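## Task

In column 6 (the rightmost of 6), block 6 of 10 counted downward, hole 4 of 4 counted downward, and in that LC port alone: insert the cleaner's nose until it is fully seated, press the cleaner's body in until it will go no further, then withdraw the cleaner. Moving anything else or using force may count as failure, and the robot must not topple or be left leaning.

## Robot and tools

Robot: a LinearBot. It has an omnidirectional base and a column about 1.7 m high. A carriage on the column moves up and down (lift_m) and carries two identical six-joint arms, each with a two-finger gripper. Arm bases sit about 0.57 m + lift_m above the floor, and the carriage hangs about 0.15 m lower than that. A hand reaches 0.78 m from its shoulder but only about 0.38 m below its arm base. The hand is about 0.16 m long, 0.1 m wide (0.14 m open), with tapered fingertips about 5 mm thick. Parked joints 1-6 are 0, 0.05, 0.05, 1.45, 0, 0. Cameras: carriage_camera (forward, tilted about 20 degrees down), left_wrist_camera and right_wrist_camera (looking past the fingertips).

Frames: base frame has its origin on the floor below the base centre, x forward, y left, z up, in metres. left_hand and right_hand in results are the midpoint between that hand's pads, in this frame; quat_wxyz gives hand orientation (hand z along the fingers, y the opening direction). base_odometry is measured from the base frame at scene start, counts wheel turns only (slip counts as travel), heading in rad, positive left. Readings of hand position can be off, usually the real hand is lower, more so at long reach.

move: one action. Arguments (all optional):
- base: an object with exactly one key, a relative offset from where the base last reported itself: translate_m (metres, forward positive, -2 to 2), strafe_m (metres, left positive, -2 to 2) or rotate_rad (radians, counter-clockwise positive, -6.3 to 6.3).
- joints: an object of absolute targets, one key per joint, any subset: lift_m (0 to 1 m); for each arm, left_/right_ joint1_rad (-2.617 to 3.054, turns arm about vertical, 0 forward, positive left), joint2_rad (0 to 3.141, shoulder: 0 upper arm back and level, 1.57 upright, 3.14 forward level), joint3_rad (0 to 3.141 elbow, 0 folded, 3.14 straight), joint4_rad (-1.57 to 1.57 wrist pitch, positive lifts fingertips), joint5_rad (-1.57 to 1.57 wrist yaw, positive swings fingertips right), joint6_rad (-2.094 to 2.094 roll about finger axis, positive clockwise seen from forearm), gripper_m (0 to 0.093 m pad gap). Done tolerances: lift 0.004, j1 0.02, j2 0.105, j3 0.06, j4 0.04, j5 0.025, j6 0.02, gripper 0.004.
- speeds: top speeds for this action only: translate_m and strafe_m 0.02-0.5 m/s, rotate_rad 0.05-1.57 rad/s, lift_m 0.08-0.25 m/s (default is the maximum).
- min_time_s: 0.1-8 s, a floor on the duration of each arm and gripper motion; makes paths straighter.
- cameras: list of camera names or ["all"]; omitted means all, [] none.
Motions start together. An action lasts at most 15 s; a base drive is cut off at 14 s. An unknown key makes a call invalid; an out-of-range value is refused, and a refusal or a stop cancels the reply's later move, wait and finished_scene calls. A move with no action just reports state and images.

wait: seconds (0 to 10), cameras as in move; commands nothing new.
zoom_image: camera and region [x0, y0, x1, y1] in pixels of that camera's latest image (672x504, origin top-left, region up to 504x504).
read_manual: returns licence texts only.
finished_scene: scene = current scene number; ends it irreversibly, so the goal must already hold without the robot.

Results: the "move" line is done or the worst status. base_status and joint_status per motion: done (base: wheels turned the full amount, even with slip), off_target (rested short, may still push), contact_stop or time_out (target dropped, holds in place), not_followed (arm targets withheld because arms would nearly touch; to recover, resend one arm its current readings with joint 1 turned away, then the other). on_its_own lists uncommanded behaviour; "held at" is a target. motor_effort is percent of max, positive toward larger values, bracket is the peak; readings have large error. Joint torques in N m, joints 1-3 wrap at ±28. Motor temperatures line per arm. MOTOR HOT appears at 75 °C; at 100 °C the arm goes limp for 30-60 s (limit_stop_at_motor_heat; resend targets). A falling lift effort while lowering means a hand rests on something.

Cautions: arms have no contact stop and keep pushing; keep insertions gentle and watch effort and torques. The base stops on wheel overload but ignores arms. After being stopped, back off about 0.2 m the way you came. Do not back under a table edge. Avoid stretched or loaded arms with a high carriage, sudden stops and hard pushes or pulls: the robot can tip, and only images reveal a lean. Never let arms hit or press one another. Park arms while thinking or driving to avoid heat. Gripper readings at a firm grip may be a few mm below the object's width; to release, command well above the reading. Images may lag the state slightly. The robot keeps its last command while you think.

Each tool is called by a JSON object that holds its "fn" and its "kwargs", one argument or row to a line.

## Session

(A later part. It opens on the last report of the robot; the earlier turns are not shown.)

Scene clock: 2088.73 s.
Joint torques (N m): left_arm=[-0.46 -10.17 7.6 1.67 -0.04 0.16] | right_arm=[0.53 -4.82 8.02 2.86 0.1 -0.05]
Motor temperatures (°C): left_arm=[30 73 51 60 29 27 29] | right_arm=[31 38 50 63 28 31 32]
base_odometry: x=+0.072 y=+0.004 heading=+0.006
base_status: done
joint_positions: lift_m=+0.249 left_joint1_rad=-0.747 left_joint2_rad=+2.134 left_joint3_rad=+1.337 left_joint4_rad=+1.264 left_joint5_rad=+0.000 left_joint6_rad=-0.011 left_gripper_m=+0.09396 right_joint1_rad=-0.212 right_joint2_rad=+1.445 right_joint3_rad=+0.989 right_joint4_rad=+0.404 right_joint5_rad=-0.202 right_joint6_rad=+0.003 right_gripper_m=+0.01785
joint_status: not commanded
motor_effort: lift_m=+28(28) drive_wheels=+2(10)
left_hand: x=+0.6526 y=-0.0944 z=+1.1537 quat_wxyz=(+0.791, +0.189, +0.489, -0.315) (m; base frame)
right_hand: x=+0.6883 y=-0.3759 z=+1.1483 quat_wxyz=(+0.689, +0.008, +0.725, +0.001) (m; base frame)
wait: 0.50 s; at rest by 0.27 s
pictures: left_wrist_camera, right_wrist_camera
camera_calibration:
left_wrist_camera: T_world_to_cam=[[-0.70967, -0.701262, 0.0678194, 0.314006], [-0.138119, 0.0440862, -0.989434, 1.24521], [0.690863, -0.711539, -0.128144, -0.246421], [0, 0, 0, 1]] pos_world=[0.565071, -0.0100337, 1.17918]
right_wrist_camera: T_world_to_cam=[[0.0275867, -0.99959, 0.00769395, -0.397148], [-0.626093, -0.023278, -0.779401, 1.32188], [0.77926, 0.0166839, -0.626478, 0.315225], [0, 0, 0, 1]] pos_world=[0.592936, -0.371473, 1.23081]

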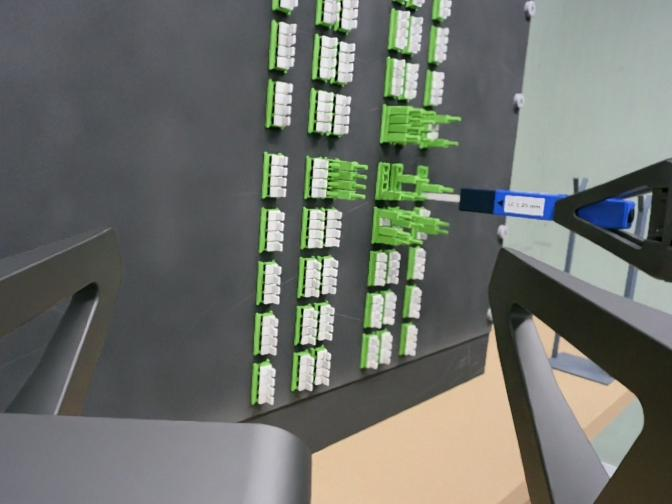

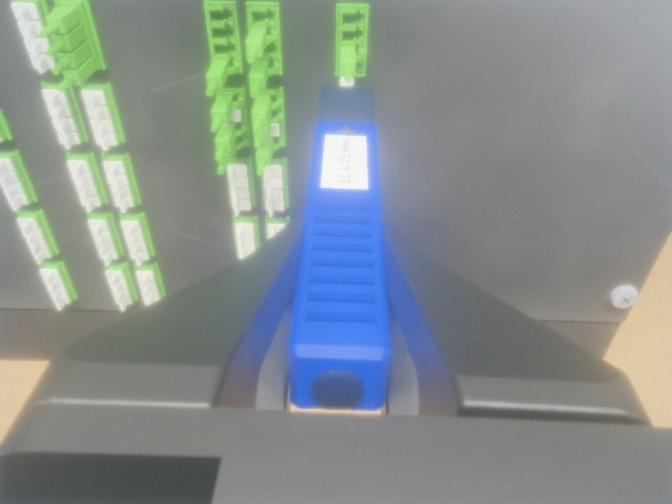

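{"fn": "move", "kwargs": {
  "base": {"translate_m": 0.002},
  "speeds": {"translate_m": 0.02},
  "cameras": []
}}

{"fn": "wait", "kwargs": {
  "seconds": 0.5,
  "cameras": ["left_wrist_camera","right_wrist_camera"]
}}

{"fn": "zoom_image", "kwargs": {
  "camera": "left_wrist_camera",
  "region": [380, 150, 480, 250]
}}

{"fn": "zoom_image", "kwargs": {
  "camera": "right_wrist_camera",
  "region": [310, 30, 390, 110]
}}

Scene clock: 2099.27 s.
Joint torques (N m): left_arm=[-0.51 -10.09 7.64 1.69 -0.05 0.16] | right_arm=[0.9 -4.05 8.02 2.95 0.08 -0.09]
Motor temperatures (°C): left_arm=[30 73 51 60 29 27 29] | right_arm=[31 38 50 64 28 31 32]
move: done
base_odometry: x=+0.074 y=+0.004 heading=+0.006
base_status: done
joint_positions: lift_m=+0.249 left_joint1_rad=-0.747 left_joint2_rad=+2.134 left_joint3_rad=+1.337 left_joint4_rad=+1.264 left_joint5_rad=+0.000 left_joint6_rad=-0.011 left_gripper_m=+0.09396 right_joint1_rad=-0.213 right_joint2_rad=+1.438 right_joint3_rad=+0.987 right_joint4_rad=+0.396 right_joint5_rad=-0.202 right_joint6_rad=+0.003 right_gripper_m=+0.01785
joint_status: not commanded
motor_effort: lift_m=+28(28) drive_wheels=+3(10)
left_hand: x=+0.6526 y=-0.0944 z=+1.1537 quat_wxyz=(+0.791, +0.189, +0.489, -0.315) (m; base frame)
right_hand: x=+0.6867 y=-0.3760 z=+1.1487 quat_wxyz=(+0.688, +0.009, +0.726, +0.001) (m; base frame)
pictures: none
No camera images: "cameras" was empty.

Scene clock: 2099.77 s.
Joint torques (N m): left_arm=[-0.44 -10.13 7.66 1.67 -0.04 0.16] | right_arm=[0.77 -4.11 8.1 2.96 0.12 -0.07]
Motor temperatures (°C): left_arm=[30 73 51 60 29 27 29] | right_arm=[31 38 50 64 28 31 32]
base_odometry: x=+0.074 y=+0.004 heading=+0.006
base_status: done
joint_positions: lift_m=+0.249 left_joint1_rad=-0.747 left_joint2_rad=+2.134 left_joint3_rad=+1.337 left_joint4_rad=+1.264 left_joint5_rad=+0.000 left_joint6_rad=-0.011 left_gripper_m=+0.09396 right_joint1_rad=-0.213 right_joint2_rad=+1.438 right_joint3_rad=+0.987 right_joint4_rad=+0.396 right_joint5_rad=-0.202 right_joint6_rad=+0.003 right_gripper_m=+0.01785
joint_status: not commanded
motor_effort: lift_m=+28(28) drive_wheels=+4(10)
left_hand: x=+0.6526 y=-0.0944 z=+1.1537 quat_wxyz=(+0.791, +0.189, +0.489, -0.315) (m; base frame)
right_hand: x=+0.6867 y=-0.3760 z=+1.1487 quat_wxyz=(+0.688, +0.009, +0.726, +0.001) (m; base frame)
wait: 0.50 s; at rest by 0.27 s
pictures: left_wrist_camera, right_wrist_camera
camera_calibration:
left_wrist_camera: T_world_to_cam=[[-0.70967, -0.701262, 0.0678194, 0.314006], [-0.138119, 0.0440862, -0.989434, 1.24521], [0.690863, -0.711539, -0.128144, -0.246421], [0, 0, 0, 1]] pos_world=[0.565071, -0.0100337, 1.17918]
right_wrist_camera: T_world_to_cam=[[0.0272355, -0.999604, 0.00701956, -0.396182], [-0.62815, -0.0225765, -0.777764, 1.32102], [0.777615, 0.0167735, -0.628517, 0.320273], [0, 0, 0, 1]] pos_world=[0.591542, -0.371574, 1.23152]

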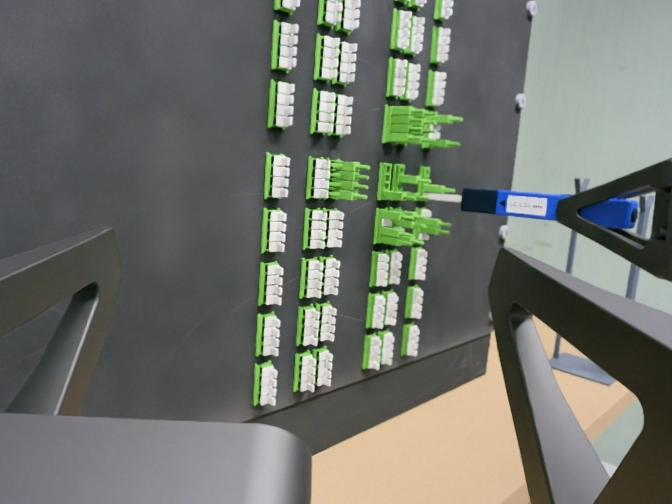

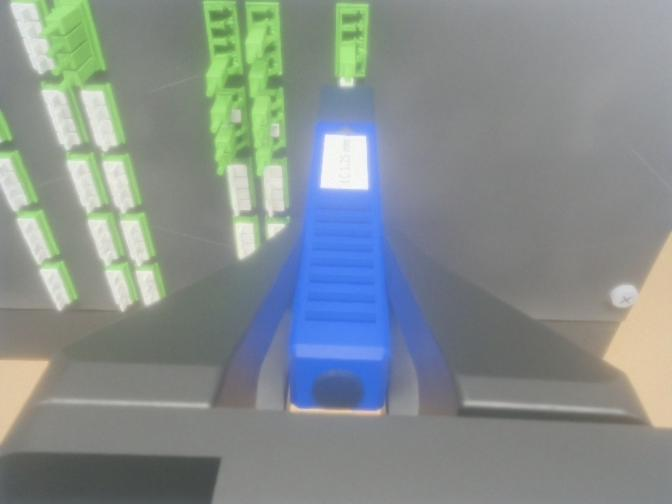

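Scaled by 5.040 from the camera's 672x504 image, which has a finer 960x720 frame.

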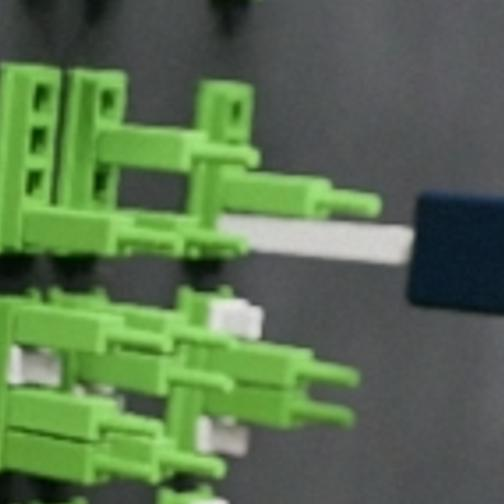

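Scaled by 6.300 from the camera's 672x504 image, which has a finer 960x720 frame.

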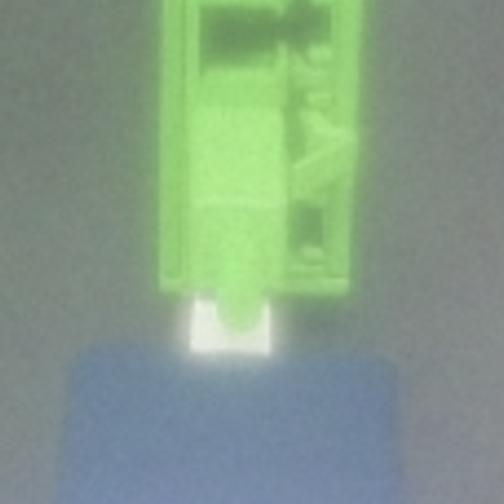

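{"fn": "move", "kwargs": {
  "base": {"translate_m": 0.002},
  "speeds": {"translate_m": 0.02},
  "cameras": []
}}

{"fn": "wait", "kwargs": {
  "seconds": 0.5,
  "cameras": ["left_wrist_camera","right_wrist_camera"]
}}

{"fn": "zoom_image", "kwargs": {
  "camera": "left_wrist_camera",
  "region": [380, 150, 480, 250]
}}

{"fn": "zoom_image", "kwargs": {
  "camera": "right_wrist_camera",
  "region": [310, 30, 390, 110]
}}

Scene clock: 2227.87 s.
Joint torques (N m): left_arm=[-0.43 -10.15 7.6 1.69 -0.04 0.15] | right_arm=[0.98 -3.19 8.13 3.04 0.09 -0.07]
Motor temperatures (°C): left_arm=[30 74 51 60 29 27 29] | right_arm=[31 36 49 73 28 31 32]
move: done
base_odometry: x=+0.076 y=+0.004 heading=+0.007
base_status: done
joint_positions: lift_m=+0.249 left_joint1_rad=-0.747 left_joint2_rad=+2.134 left_joint3_rad=+1.337 left_joint4_rad=+1.264 left_joint5_rad=+0.000 left_joint6_rad=-0.011 left_gripper_m=+0.09396 right_joint1_rad=-0.214 right_joint2_rad=+1.431 right_joint3_rad=+0.985 right_joint4_rad=+0.389 right_joint5_rad=-0.203 right_joint6_rad=+0.003 right_gripper_m=+0.01785
joint_status: not commanded
motor_effort: lift_m=+28(28) drive_wheels=+3(11)
left_hand: x=+0.6526 y=-0.0944 z=+1.1537 quat_wxyz=(+0.791, +0.189, +0.489, -0.315) (m; base frame)
right_hand: x=+0.6851 y=-0.3763 z=+1.1491 quat_wxyz=(+0.687, +0.009, +0.727, +0.001) (m; base frame)
pictures: none
No camera images: "cameras" was empty.

Scene clock: 2228.37 s.
Joint torques (N m): left_arm=[-0.46 -10.13 7.66 1.67 -0.04 0.16] | right_arm=[0.96 -3.22 8.13 3 0.11 -0.06]
Motor temperatures (°C): left_arm=[30 74 51 60 29 27 29] | right_arm=[31 36 49 73 28 31 32]
base_odometry: x=+0.076 y=+0.004 heading=+0.007
base_status: done
joint_positions: lift_m=+0.249 left_joint1_rad=-0.747 left_joint2_rad=+2.134 left_joint3_rad=+1.337 left_joint4_rad=+1.264 left_joint5_rad=+0.000 left_joint6_rad=-0.011 left_gripper_m=+0.09396 right_joint1_rad=-0.214 right_joint2_rad=+1.431 right_joint3_rad=+0.985 right_joint4_rad=+0.389 right_joint5_rad=-0.203 right_joint6_rad=+0.003 right_gripper_m=+0.01785
joint_status: not commanded
motor_effort: lift_m=+28(28) drive_wheels=+4(11)
left_hand: x=+0.6526 y=-0.0944 z=+1.1537 quat_wxyz=(+0.791, +0.189, +0.489, -0.315) (m; base frame)
right_hand: x=+0.6851 y=-0.3763 z=+1.1491 quat_wxyz=(+0.687, +0.009, +0.727, +0.001) (m; base frame)
wait: 0.50 s; at rest by 0.27 s
pictures: left_wrist_camera, right_wrist_camera
camera_calibration:
left_wrist_camera: T_world_to_cam=[[-0.70967, -0.701262, 0.0678194, 0.314006], [-0.138119, 0.0440862, -0.989434, 1.24521], [0.690863, -0.711539, -0.128144, -0.246421], [0, 0, 0, 1]] pos_world=[0.565071, -0.0100337, 1.17918]
right_wrist_camera: T_world_to_cam=[[0.026101, -0.999639, 0.0063501, -0.394966], [-0.630224, -0.0213856, -0.776119, 1.32025], [0.775975, 0.0162555, -0.630555, 0.325029], [0, 0, 0, 1]] pos_world=[0.590151, -0.371872, 1.23213]

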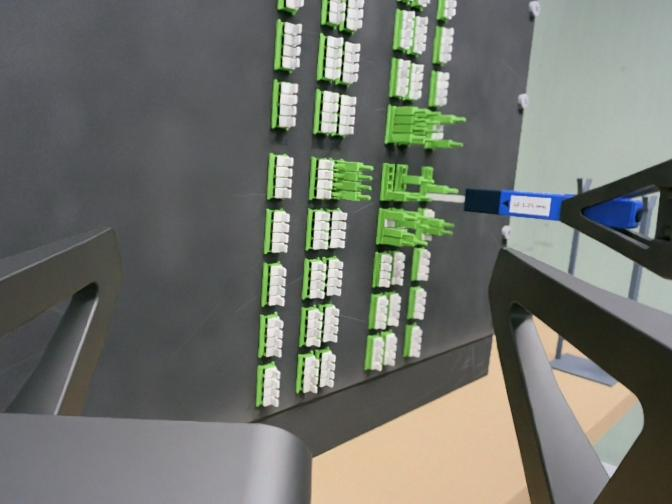

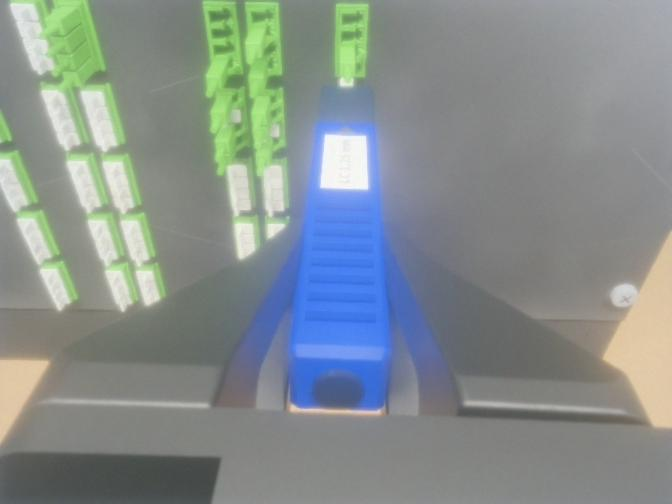

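Scaled by 5.040 from the camera's 672x504 image, which has a finer 960x720 frame.

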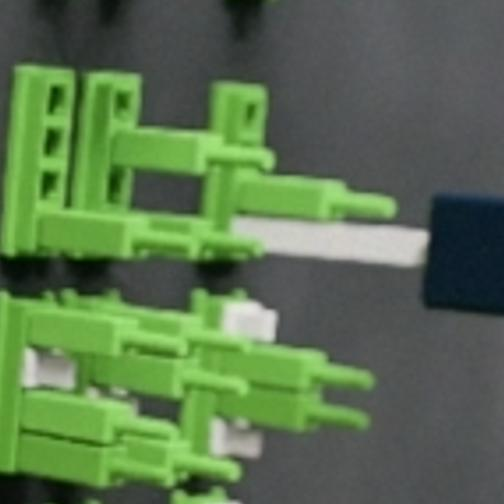

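Scaled by 6.300 from the camera's 672x504 image, which has a finer 960x720 frame.

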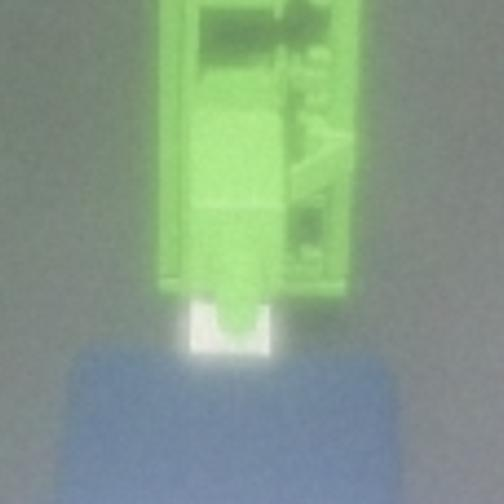

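{"fn": "move", "kwargs": {
  "base": {"translate_m": 0.002},
  "speeds": {"translate_m": 0.02},
  "cameras": []
}}

{"fn": "wait", "kwargs": {
  "seconds": 0.5,
  "cameras": ["left_wrist_camera","right_wrist_camera"]
}}

{"fn": "zoom_image", "kwargs": {
  "camera": "left_wrist_camera",
  "region": [380, 150, 480, 250]
}}

Scene clock: 2235.87 s.
Joint torques (N m): left_arm=[-0.36 -10.18 7.72 1.61 -0.04 0.16] | right_arm=[1.1 -2.51 8.43 3.12 0.15 -0.06]
Motor temperatures (°C): left_arm=[30 74 51 60 29 27 29] | right_arm=[31 35 51 71 28 31 32]
move: done
base_odometry: x=+0.078 y=+0.005 heading=+0.007
base_status: done
joint_positions: lift_m=+0.249 left_joint1_rad=-0.747 left_joint2_rad=+2.134 left_joint3_rad=+1.337 left_joint4_rad=+1.264 left_joint5_rad=+0.000 left_joint6_rad=-0.011 left_gripper_m=+0.09396 right_joint1_rad=-0.215 right_joint2_rad=+1.425 right_joint3_rad=+0.983 right_joint4_rad=+0.381 right_joint5_rad=-0.204 right_joint6_rad=+0.003 right_gripper_m=+0.01785
joint_status: not commanded
motor_effort: lift_m=+28(28) drive_wheels=+4(11)
left_hand: x=+0.6526 y=-0.0944 z=+1.1537 quat_wxyz=(+0.791, +0.189, +0.489, -0.315) (m; base frame)
right_hand: x=+0.6835 y=-0.3763 z=+1.1492 quat_wxyz=(+0.686, +0.010, +0.728, +0.001) (m; base frame)
pictures: none
No camera images: "cameras" was empty.

Scene clock: 2236.37 s.
Joint torques (N m): left_arm=[-0.44 -10.09 7.71 1.67 -0.04 0.16] | right_arm=[1.18 -2.47 8.35 3.14 0.1 -0.01]
Motor temperatures (°C): left_arm=[30 74 51 60 29 27 29] | right_arm=[31 35 51 71 28 31 32]
base_odometry: x=+0.078 y=+0.005 heading=+0.007
base_status: done
joint_positions: lift_m=+0.249 left_joint1_rad=-0.747 left_joint2_rad=+2.134 left_joint3_rad=+1.337 left_joint4_rad=+1.264 left_joint5_rad=+0.000 left_joint6_rad=-0.011 left_gripper_m=+0.09396 right_joint1_rad=-0.215 right_joint2_rad=+1.425 right_joint3_rad=+0.983 right_joint4_rad=+0.381 right_joint5_rad=-0.204 right_joint6_rad=+0.003 right_gripper_m=+0.01785
joint_status: not commanded
motor_effort: lift_m=+28(28) drive_wheels=+5(11)
left_hand: x=+0.6526 y=-0.0944 z=+1.1537 quat_wxyz=(+0.791, +0.189, +0.489, -0.315) (m; base frame)
right_hand: x=+0.6835 y=-0.3763 z=+1.1492 quat_wxyz=(+0.686, +0.010, +0.728, +0.001) (m; base frame)
wait: 0.50 s; at rest by 0.27 s
pictures: left_wrist_camera, right_wrist_camera
camera_calibration:
left_wrist_camera: T_world_to_cam=[[-0.70967, -0.701262, 0.0678194, 0.314006], [-0.138119, 0.0440862, -0.989434, 1.24521], [0.690863, -0.711539, -0.128144, -0.246421], [0, 0, 0, 1]] pos_world=[0.565071, -0.0100337, 1.17918]
right_wrist_camera: T_world_to_cam=[[0.0261788, -0.999642, 0.00556869, -0.394119], [-0.63248, -0.0208769, -0.774296, 1.31902], [0.774134, 0.0167481, -0.6328, 0.330327], [0, 0, 0, 1]] pos_world=[0.588855, -0.371973, 1.23254]

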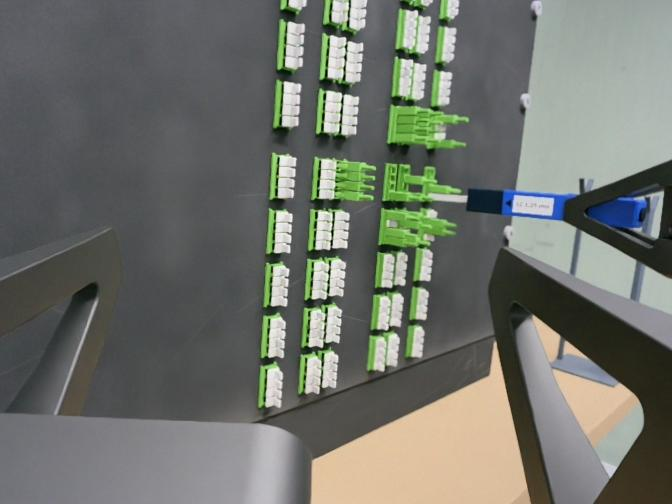

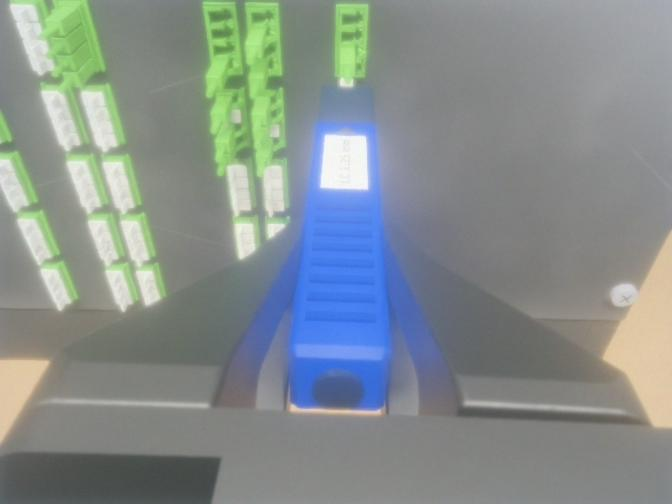

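Scaled by 5.040 from the camera's 672x504 image, which has a finer 960x720 frame.

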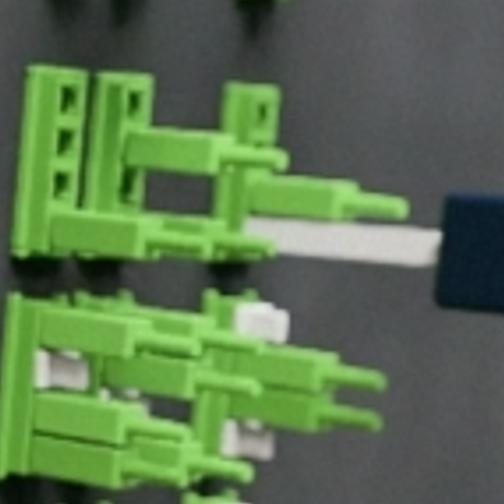

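{"fn": "move", "kwargs": {
  "base": {"translate_m": -0.005},
  "speeds": {"translate_m": 0.02},
  "cameras": []
}}

{"fn": "move", "kwargs": {
  "base": {"translate_m": -0.005},
  "speeds": {"translate_m": 0.02},
  "cameras": []
}}

{"fn": "wait", "kwargs": {
  "seconds": 0.5,
  "cameras": ["left_wrist_camera","right_wrist_camera"]
}}

{"fn": "zoom_image", "kwargs": {
  "camera": "left_wrist_camera",
  "region": [380, 150, 480, 250]
}}

{"fn": "zoom_image", "kwargs": {
  "camera": "right_wrist_camera",
  "region": [310, 30, 390, 110]
}}

Scene clock: 2302.10 s.
Joint torques (N m): left_arm=[-0.43 -10.09 7.86 1.62 -0.04 0.16] | right_arm=[1.03 -4.6 8.43 2.84 0.15 -0.08]
Motor temperatures (°C): left_arm=[30 74 51 60 29 27 29] | right_arm=[31 34 53 72 28 31 32]
move: done
base_odometry: x=+0.073 y=+0.005 heading=+0.007
base_status: done
joint_positions: lift_m=+0.249 left_joint1_rad=-0.748 left_joint2_rad=+2.134 left_joint3_rad=+1.337 left_joint4_rad=+1.264 left_joint5_rad=+0.000 left_joint6_rad=-0.011 left_gripper_m=+0.09396 right_joint1_rad=-0.215 right_joint2_rad=+1.442 right_joint3_rad=+0.983 right_joint4_rad=+0.407 right_joint5_rad=-0.204 right_joint6_rad=+0.003 right_gripper_m=+0.01785
joint_status: not commanded
motor_effort: lift_m=+28(28) drive_wheels=+1(6)
left_hand: x=+0.6524 y=-0.0946 z=+1.1538 quat_wxyz=(+0.791, +0.189, +0.489, -0.315) (m; base frame)
right_hand: x=+0.6872 y=-0.3769 z=+1.1475 quat_wxyz=(+0.689, +0.009, +0.725, +0.001) (m; base frame)
pictures: none
No camera images: "cameras" was empty.

Scene clock: 2302.73 s.
Joint torques (N m): left_arm=[-0.54 -10 7.69 1.69 -0.04 0.16] | right_arm=[1.06 -4.85 8.4 2.77 0.13 -0.07]
Motor temperatures (°C): left_arm=[30 74 51 60 29 27 29] | right_arm=[31 34 53 72 28 31 32]
move: done
base_odometry: x=+0.068 y=+0.004 heading=+0.006
base_status: done
joint_positions: lift_m=+0.249 left_joint1_rad=-0.748 left_joint2_rad=+2.134 left_joint3_rad=+1.337 left_joint4_rad=+1.264 left_joint5_rad=+0.000 left_joint6_rad=-0.011 left_gripper_m=+0.09396 right_joint1_rad=-0.214 right_joint2_rad=+1.445 right_joint3_rad=+0.983 right_joint4_rad=+0.412 right_joint5_rad=-0.205 right_joint6_rad=+0.003 right_gripper_m=+0.01785
joint_status: not commanded
motor_effort: lift_m=+28(28) drive_wheels=+3(6)
left_hand: x=+0.6523 y=-0.0948 z=+1.1537 quat_wxyz=(+0.791, +0.189, +0.489, -0.315) (m; base frame)
right_hand: x=+0.6879 y=-0.3766 z=+1.1476 quat_wxyz=(+0.690, +0.008, +0.724, +0.001) (m; base frame)
pictures: none
No camera images: "cameras" was empty.

Scene clock: 2303.23 s.
Joint torques (N m): left_arm=[-0.39 -10.07 7.66 1.66 -0.04 0.16] | right_arm=[0.96 -4.93 8.39 2.73 0.05 -0.06]
Motor temperatures (°C): left_arm=[30 74 51 60 29 27 29] | right_arm=[31 34 53 72 28 31 32]
base_odometry: x=+0.068 y=+0.004 heading=+0.006
base_status: done
joint_positions: lift_m=+0.249 left_joint1_rad=-0.748 left_joint2_rad=+2.134 left_joint3_rad=+1.337 left_joint4_rad=+1.264 left_joint5_rad=+0.000 left_joint6_rad=-0.011 left_gripper_m=+0.09396 right_joint1_rad=-0.214 right_joint2_rad=+1.445 right_joint3_rad=+0.983 right_joint4_rad=+0.412 right_joint5_rad=-0.205 right_joint6_rad=+0.003 right_gripper_m=+0.01785
joint_status: not commanded
motor_effort: lift_m=+28(28) drive_wheels=+3(6)
left_hand: x=+0.6523 y=-0.0948 z=+1.1537 quat_wxyz=(+0.791, +0.189, +0.489, -0.315) (m; base frame)
right_hand: x=+0.6879 y=-0.3766 z=+1.1476 quat_wxyz=(+0.690, +0.008, +0.724, +0.001) (m; base frame)
wait: 0.50 s; at rest by 0.27 s
pictures: left_wrist_camera, right_wrist_camera
camera_calibration:
left_wrist_camera: T_world_to_cam=[[-0.710177, -0.700753, 0.0677787, 0.313994], [-0.138057, 0.0442123, -0.989437, 1.24517], [0.690355, -0.712032, -0.128142, -0.246218], [0, 0, 0, 1]] pos_world=[0.564872, -0.0103345, 1.17918]
right_wrist_camera: T_world_to_cam=[[0.0279494, -0.999575, 0.00822967, -0.39869], [-0.624021, -0.0238788, -0.781043, 1.32129], [0.780907, 0.0166941, -0.624424, 0.311719], [0, 0, 0, 1]] pos_world=[0.59223, -0.372173, 1.22991]

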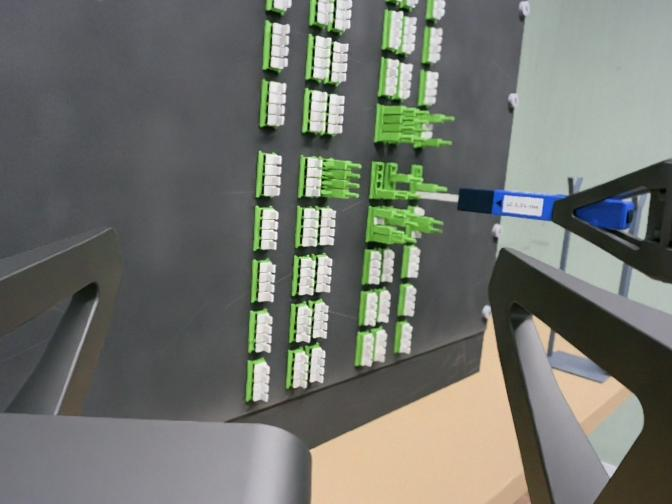

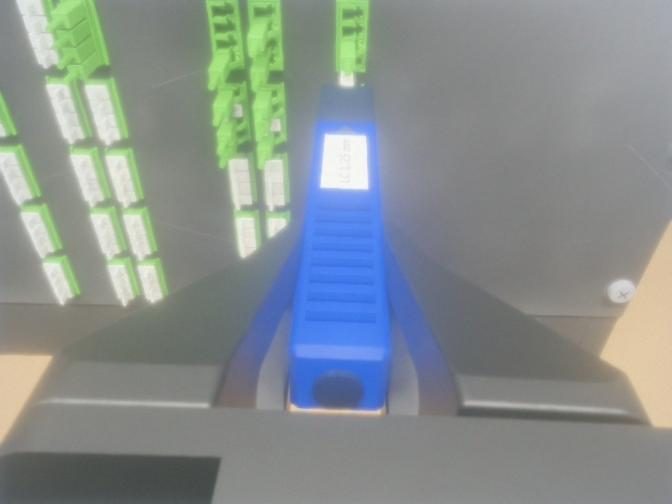

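Scaled by 5.040 from the camera's 672x504 image, which has a finer 960x720 frame.

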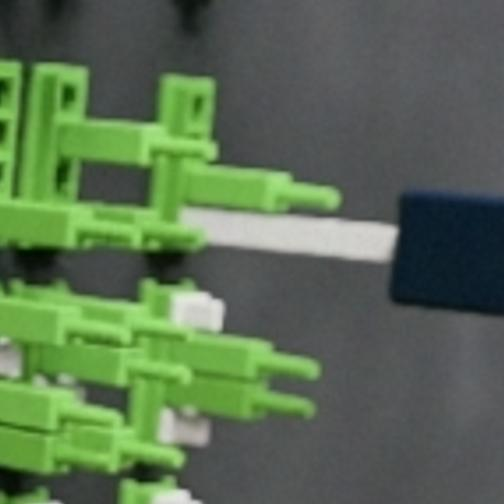

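Scaled by 6.300 from the camera's 672x504 image, which has a finer 960x720 frame.

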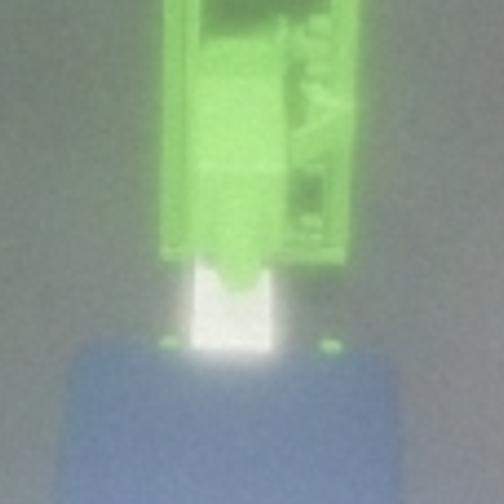

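{"fn": "move", "kwargs": {
  "base": {"translate_m": -0.002},
  "speeds": {"translate_m": 0.02},
  "cameras": []
}}

{"fn": "wait", "kwargs": {
  "seconds": 0.5,
  "cameras": []
}}

{"fn": "move", "kwargs": {
  "base": {"translate_m": -0.002},
  "speeds": {"translate_m": 0.02},
  "cameras": []
}}

{"fn": "wait", "kwargs": {
  "seconds": 0.5,
  "cameras": ["left_wrist_camera","right_wrist_camera"]
}}

{"fn": "zoom_image", "kwargs": {
  "camera": "left_wrist_camera",
  "region": [380, 150, 480, 250]
}}

{"fn": "zoom_image", "kwargs": {
  "camera": "right_wrist_camera",
  "region": [310, 30, 390, 110]
}}

Scene clock: 2322.67 s.
Joint torques (N m): left_arm=[-0.34 -9.91 7.66 1.66 -0.04 0.16] | right_arm=[0.87 -5.03 8.36 2.72 0.15 -0.11]
Motor temperatures (°C): left_arm=[30 74 51 60 29 27 29] | right_arm=[31 34 53 70 28 31 32]
move: done
base_odometry: x=+0.066 y=+0.004 heading=+0.006
base_status: done
joint_positions: lift_m=+0.249 left_joint1_rad=-0.750 left_joint2_rad=+2.134 left_joint3_rad=+1.337 left_joint4_rad=+1.264 left_joint5_rad=+0.000 left_joint6_rad=-0.011 left_gripper_m=+0.09396 right_joint1_rad=-0.213 right_joint2_rad=+1.447 right_joint3_rad=+0.983 right_joint4_rad=+0.415 right_joint5_rad=-0.205 right_joint6_rad=+0.003 right_gripper_m=+0.01785
joint_status: not commanded
motor_effort: lift_m=+28(28) drive_wheels=+4(8)
left_hand: x=+0.6516 y=-0.0954 z=+1.1538 quat_wxyz=(+0.791, +0.189, +0.489, -0.316) (m; base frame)
right_hand: x=+0.6882 y=-0.3762 z=+1.1476 quat_wxyz=(+0.690, +0.008, +0.724, +0.002) (m; base frame)
pictures: none
No camera images: "cameras" was empty.

Scene clock: 2323.17 s.
Joint torques (N m): left_arm=[-0.25 -10.15 7.68 1.63 -0.04 0.16] | right_arm=[0.81 -4.9 8.24 2.74 0.12 -0.08]
Motor temperatures (°C): left_arm=[30 74 51 60 29 27 29] | right_arm=[31 34 53 70 28 31 32]
base_odometry: x=+0.066 y=+0.004 heading=+0.006
base_status: done
joint_positions: lift_m=+0.249 left_joint1_rad=-0.750 left_joint2_rad=+2.134 left_joint3_rad=+1.337 left_joint4_rad=+1.264 left_joint5_rad=+0.000 left_joint6_rad=-0.011 left_gripper_m=+0.09396 right_joint1_rad=-0.213 right_joint2_rad=+1.447 right_joint3_rad=+0.983 right_joint4_rad=+0.415 right_joint5_rad=-0.205 right_joint6_rad=+0.003 right_gripper_m=+0.01785
joint_status: not commanded
motor_effort: lift_m=+28(28) drive_wheels=+3(8)
left_hand: x=+0.6516 y=-0.0954 z=+1.1538 quat_wxyz=(+0.791, +0.189, +0.489, -0.316) (m; base frame)
right_hand: x=+0.6882 y=-0.3762 z=+1.1476 quat_wxyz=(+0.690, +0.008, +0.724, +0.002) (m; base frame)
wait: 0.50 s; at rest by 0.27 s
pictures: none
No camera images: "cameras" was empty.

Scene clock: 2323.77 s.
Joint torques (N m): left_arm=[-0.17 -10.19 7.66 1.66 -0.04 0.16] | right_arm=[0.9 -4.79 8.29 2.75 0.12 -0.07]
Motor temperatures (°C): left_arm=[30 74 51 60 29 27 29] | right_arm=[31 34 53 70 28 31 32]
move: done
base_odometry: x=+0.064 y=+0.004 heading=+0.006
base_status: done
joint_positions: lift_m=+0.249 left_joint1_rad=-0.751 left_joint2_rad=+2.134 left_joint3_rad=+1.337 left_joint4_rad=+1.264 left_joint5_rad=+0.000 left_joint6_rad=-0.011 left_gripper_m=+0.09396 right_joint1_rad=-0.213 right_joint2_rad=+1.447 right_joint3_rad=+0.983 right_joint4_rad=+0.415 right_joint5_rad=-0.206 right_joint6_rad=+0.003 right_gripper_m=+0.01785
joint_status: not commanded
motor_effort: lift_m=+28(28) drive_wheels=+2(8)
left_hand: x=+0.6509 y=-0.0961 z=+1.1538 quat_wxyz=(+0.791, +0.190, +0.489, -0.317) (m; base frame)
right_hand: x=+0.6882 y=-0.3761 z=+1.1476 quat_wxyz=(+0.690, +0.007, +0.724, +0.002) (m; base frame)
pictures: none
No camera images: "cameras" was empty.

Scene clock: 2324.27 s.
Joint torques (N m): left_arm=[-0.09 -10.13 7.68 1.66 -0.04 0.16] | right_arm=[0.87 -4.9 8.27 2.71 0.13 -0.06]
Motor temperatures (°C): left_arm=[30 74 51 60 29 27 29] | right_arm=[31 34 53 70 28 31 32]
base_odometry: x=+0.064 y=+0.004 heading=+0.006
base_status: done
joint_positions: lift_m=+0.249 left_joint1_rad=-0.751 left_joint2_rad=+2.134 left_joint3_rad=+1.337 left_joint4_rad=+1.264 left_joint5_rad=+0.000 left_joint6_rad=-0.011 left_gripper_m=+0.09396 right_joint1_rad=-0.213 right_joint2_rad=+1.447 right_joint3_rad=+0.983 right_joint4_rad=+0.415 right_joint5_rad=-0.206 right_joint6_rad=+0.003 right_gripper_m=+0.01785
joint_status: not commanded
motor_effort: lift_m=+28(28) drive_wheels=+4(8)
left_hand: x=+0.6509 y=-0.0961 z=+1.1538 quat_wxyz=(+0.791, +0.190, +0.489, -0.317) (m; base frame)
right_hand: x=+0.6882 y=-0.3761 z=+1.1476 quat_wxyz=(+0.690, +0.007, +0.724, +0.002) (m; base frame)
wait: 0.50 s; at rest by 0.27 s
pictures: left_wrist_camera, right_wrist_camera
camera_calibration:
left_wrist_camera: T_world_to_cam=[[-0.712583, -0.698323, 0.0676033, 0.314096], [-0.137287, 0.0442952, -0.98954, 1.24485], [0.688024, -0.714411, -0.127435, -0.245709], [0, 0, 0, 1]] pos_world=[0.563775, -0.0113376, 1.17928]
right_wrist_camera: T_world_to_cam=[[0.0298471, -0.999519, 0.00837468, -0.399683], [-0.623134, -0.0251574, -0.781711, 1.32122], [0.781546, 0.0181133, -0.623585, 0.310542], [0, 0, 0, 1]] pos_world=[0.59252, -0.371877, 1.2298]

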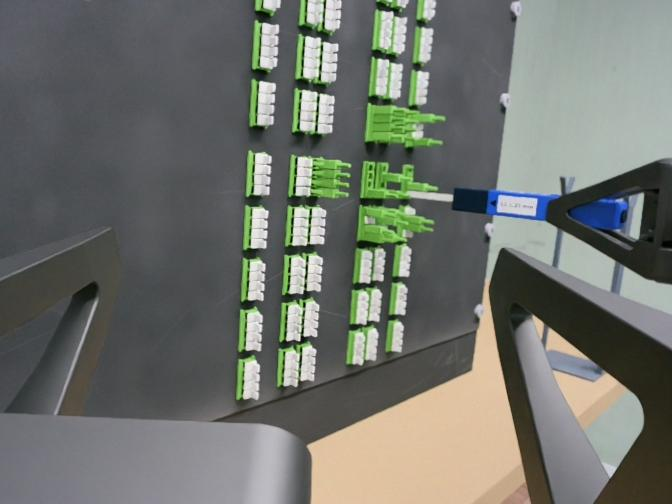

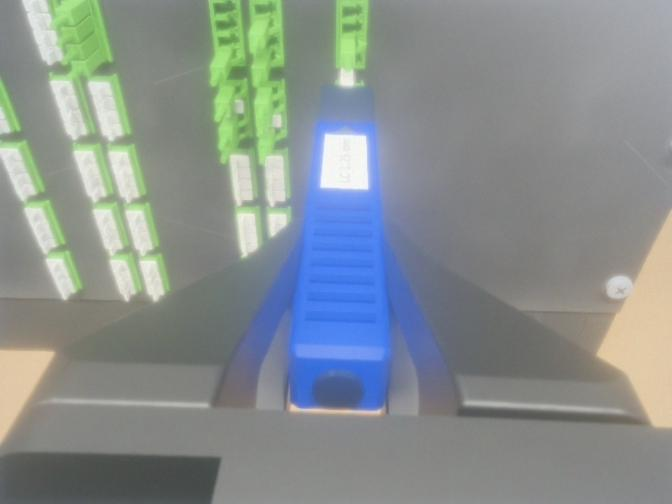

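Scaled by 5.040 from the camera's 672x504 image, which has a finer 960x720 frame.

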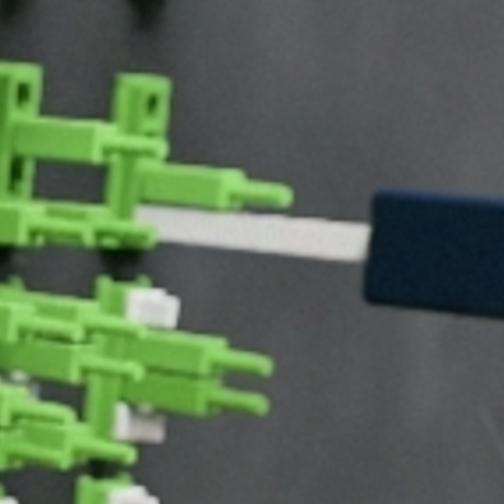

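Scaled by 6.300 from the camera's 672x504 image, which has a finer 960x720 frame.

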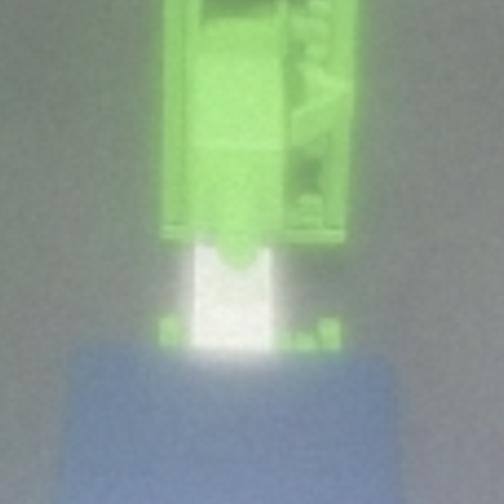

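{"fn": "move", "kwargs": {
  "base": {"translate_m": -0.006},
  "speeds": {"translate_m": 0.02},
  "cameras": []
}}

{"fn": "wait", "kwargs": {
  "seconds": 0.5,
  "cameras": ["left_wrist_camera","right_wrist_camera"]
}}

{"fn": "zoom_image", "kwargs": {
  "camera": "left_wrist_camera",
  "region": [380, 150, 480, 250]
}}

{"fn": "zoom_image", "kwargs": {
  "camera": "right_wrist_camera",
  "region": [310, 30, 390, 110]
}}

Scene clock: 2351.30 s.
Joint torques (N m): left_arm=[-0.24 -10.15 7.66 1.64 -0.05 0.16] | right_arm=[0.84 -6.19 8.31 2.62 0.13 -0.06]
Motor temperatures (°C): left_arm=[30 74 51 61 29 27 29] | right_arm=[31 35 53 71 28 31 32]
move: done
base_odometry: x=+0.058 y=+0.004 heading=+0.006
base_status: done
joint_positions: lift_m=+0.249 left_joint1_rad=-0.751 left_joint2_rad=+2.134 left_joint3_rad=+1.337 left_joint4_rad=+1.264 left_joint5_rad=+0.000 left_joint6_rad=-0.011 left_gripper_m=+0.09396 right_joint1_rad=-0.213 right_joint2_rad=+1.457 right_joint3_rad=+0.983 right_joint4_rad=+0.431 right_joint5_rad=-0.204 right_joint6_rad=+0.003 right_gripper_m=+0.01785
joint_status: not commanded
motor_effort: lift_m=+28(28) drive_wheels=+1(8)
left_hand: x=+0.6510 y=-0.0961 z=+1.1538 quat_wxyz=(+0.791, +0.190, +0.489, -0.317) (m; base frame)
right_hand: x=+0.6904 y=-0.3769 z=+1.1465 quat_wxyz=(+0.692, +0.008, +0.722, +0.001) (m; base frame)
pictures: none
No camera images: "cameras" was empty.

Scene clock: 2351.80 s.
Joint torques (N m): left_arm=[-0.1 -10.13 7.66 1.67 -0.05 0.16] | right_arm=[0.87 -6.08 8.5 2.54 0.15 -0.07]
Motor temperatures (°C): left_arm=[30 74 51 61 29 27 29] | right_arm=[31 35 53 71 28 31 32]
base_odometry: x=+0.058 y=+0.004 heading=+0.006
base_status: done
joint_positions: lift_m=+0.249 left_joint1_rad=-0.751 left_joint2_rad=+2.134 left_joint3_rad=+1.337 left_joint4_rad=+1.264 left_joint5_rad=+0.000 left_joint6_rad=-0.011 left_gripper_m=+0.09396 right_joint1_rad=-0.213 right_joint2_rad=+1.457 right_joint3_rad=+0.983 right_joint4_rad=+0.431 right_joint5_rad=-0.204 right_joint6_rad=+0.003 right_gripper_m=+0.01785
joint_status: not commanded
motor_effort: lift_m=+28(28) drive_wheels=+3(8)
left_hand: x=+0.6510 y=-0.0961 z=+1.1538 quat_wxyz=(+0.791, +0.190, +0.489, -0.317) (m; base frame)
right_hand: x=+0.6904 y=-0.3769 z=+1.1465 quat_wxyz=(+0.692, +0.008, +0.722, +0.001) (m; base frame)
wait: 0.50 s; at rest by 0.27 s
pictures: left_wrist_camera, right_wrist_camera
camera_calibration:
left_wrist_camera: T_world_to_cam=[[-0.712569, -0.698337, 0.0676119, 0.314079], [-0.137513, 0.0445134, -0.989499, 1.24495], [0.687994, -0.714384, -0.127749, -0.245462], [0, 0, 0, 1]] pos_world=[0.563875, -0.0114379, 1.17928]
right_wrist_camera: T_world_to_cam=[[0.0279105, -0.999564, 0.00967598, -0.400681], [-0.619342, -0.02489, -0.784727, 1.32261], [0.784625, 0.0159094, -0.619766, 0.300796], [0, 0, 0, 1]] pos_world=[0.59432, -0.372371, 1.22819]

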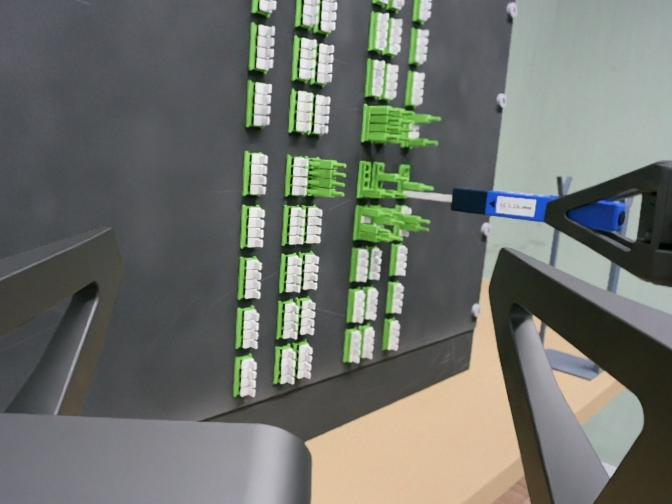

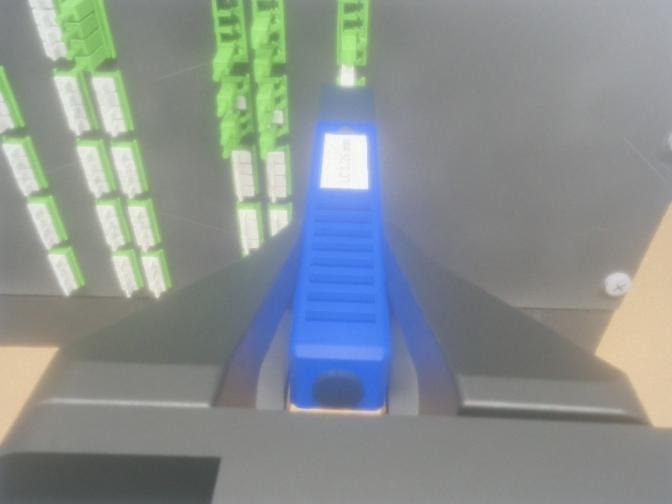

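Scaled by 5.040 from the camera's 672x504 image, which has a finer 960x720 frame.

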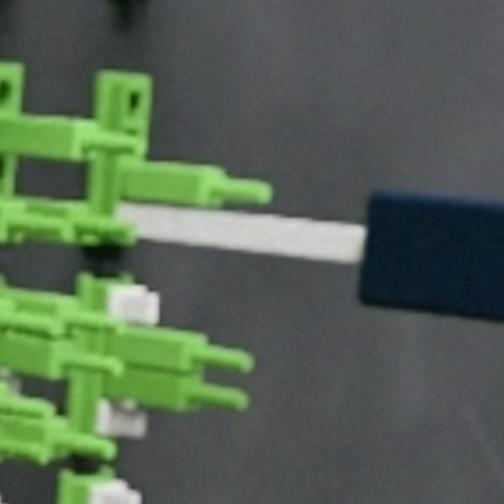

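Scaled by 6.300 from the camera's 672x504 image, which has a finer 960x720 frame.

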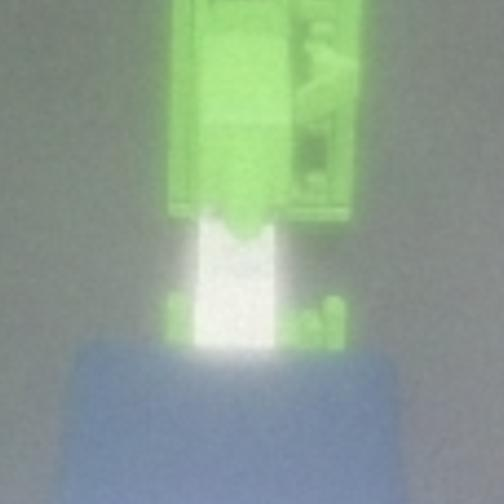

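{"fn": "move", "kwargs": {
  "base": {"translate_m": -0.008},
  "speeds": {"translate_m": 0.02},
  "cameras": []
}}

{"fn": "wait", "kwargs": {
  "seconds": 0.5,
  "cameras": ["left_wrist_camera","right_wrist_camera"]
}}

{"fn": "zoom_image", "kwargs": {
  "camera": "left_wrist_camera",
  "region": [380, 150, 480, 250]
}}

{"fn": "zoom_image", "kwargs": {
  "camera": "right_wrist_camera",
  "region": [310, 30, 390, 110]
}}

Scene clock: 2366.10 s.
Joint torques (N m): left_arm=[-0.27 -9.99 7.76 1.68 -0.05 0.16] | right_arm=[0.69 -6.2 8.34 2.52 0.12 -0.06]
Motor temperatures (°C): left_arm=[30 74 51 61 29 27 29] | right_arm=[31 35 53 68 28 31 32]
move: done
base_odometry: x=+0.050 y=+0.004 heading=+0.005
base_status: done
joint_positions: lift_m=+0.249 left_joint1_rad=-0.751 left_joint2_rad=+2.134 left_joint3_rad=+1.337 left_joint4_rad=+1.264 left_joint5_rad=+0.000 left_joint6_rad=-0.011 left_gripper_m=+0.09396 right_joint1_rad=-0.212 right_joint2_rad=+1.457 right_joint3_rad=+0.983 right_joint4_rad=+0.431 right_joint5_rad=-0.204 right_joint6_rad=+0.003 right_gripper_m=+0.01785
joint_status: not commanded
motor_effort: lift_m=+28(28) drive_wheels=+2(10)
left_hand: x=+0.6511 y=-0.0960 z=+1.1538 quat_wxyz=(+0.791, +0.190, +0.489, -0.316) (m; base frame)
right_hand: x=+0.6906 y=-0.3760 z=+1.1466 quat_wxyz=(+0.692, +0.007, +0.722, +0.002) (m; base frame)
pictures: none
No camera images: "cameras" was empty.

Scene clock: 2366.60 s.
Joint torques (N m): left_arm=[-0.16 -10.33 7.66 1.67 -0.04 0.16] | right_arm=[0.8 -6.11 8.29 2.53 0.11 -0.08]
Motor temperatures (°C): left_arm=[30 74 51 61 29 27 29] | right_arm=[31 35 53 68 28 31 32]
base_odometry: x=+0.050 y=+0.004 heading=+0.005
base_status: done
joint_positions: lift_m=+0.249 left_joint1_rad=-0.751 left_joint2_rad=+2.134 left_joint3_rad=+1.337 left_joint4_rad=+1.264 left_joint5_rad=+0.000 left_joint6_rad=-0.011 left_gripper_m=+0.09396 right_joint1_rad=-0.212 right_joint2_rad=+1.457 right_joint3_rad=+0.983 right_joint4_rad=+0.431 right_joint5_rad=-0.204 right_joint6_rad=+0.003 right_gripper_m=+0.01785
joint_status: not commanded
motor_effort: lift_m=+28(28) drive_wheels=+2(10)
left_hand: x=+0.6511 y=-0.0960 z=+1.1538 quat_wxyz=(+0.791, +0.190, +0.489, -0.316) (m; base frame)
right_hand: x=+0.6906 y=-0.3760 z=+1.1466 quat_wxyz=(+0.692, +0.007, +0.722, +0.002) (m; base frame)
wait: 0.50 s; at rest by 0.27 s
pictures: left_wrist_camera, right_wrist_camera
camera_calibration:
left_wrist_camera: T_world_to_cam=[[-0.712316, -0.698593, 0.0676314, 0.314122], [-0.137537, 0.0444441, -0.989499, 1.24496], [0.688251, -0.714138, -0.12774, -0.24554], [0, 0, 0, 1]] pos_world=[0.563975, -0.0112375, 1.17928]
right_wrist_camera: T_world_to_cam=[[0.0298137, -0.999507, 0.00980895, -0.401262], [-0.619063, -0.0261686, -0.784905, 1.32234], [0.784775, 0.0173286, -0.619538, 0.300932], [0, 0, 0, 1]] pos_world=[0.594412, -0.371675, 1.22829]

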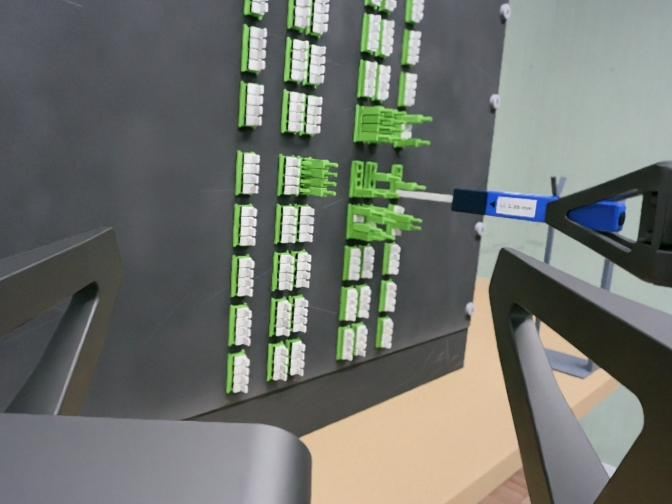

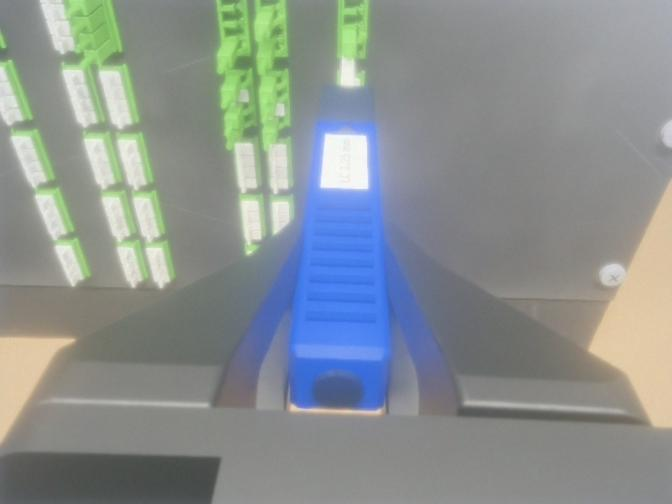

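Scaled by 5.040 from the camera's 672x504 image, which has a finer 960x720 frame.

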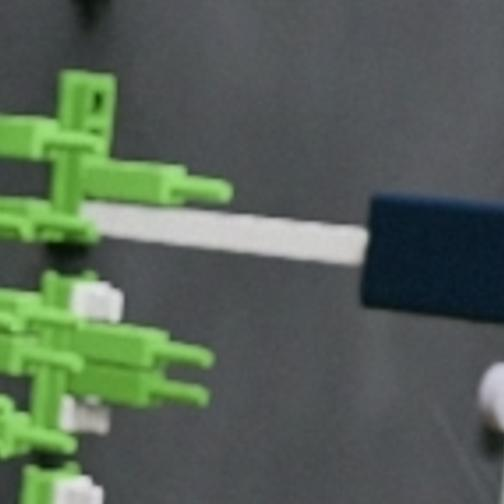

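Scaled by 6.300 from the camera's 672x504 image, which has a finer 960x720 frame.

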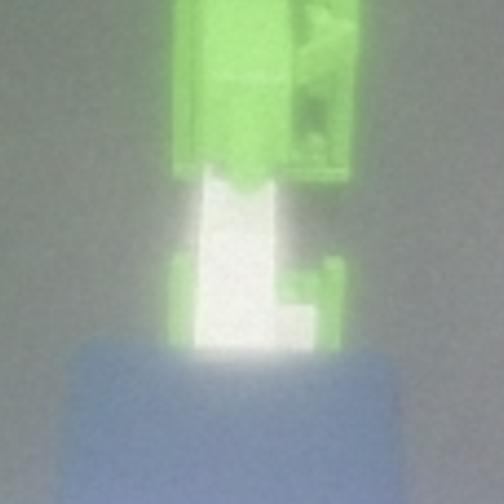

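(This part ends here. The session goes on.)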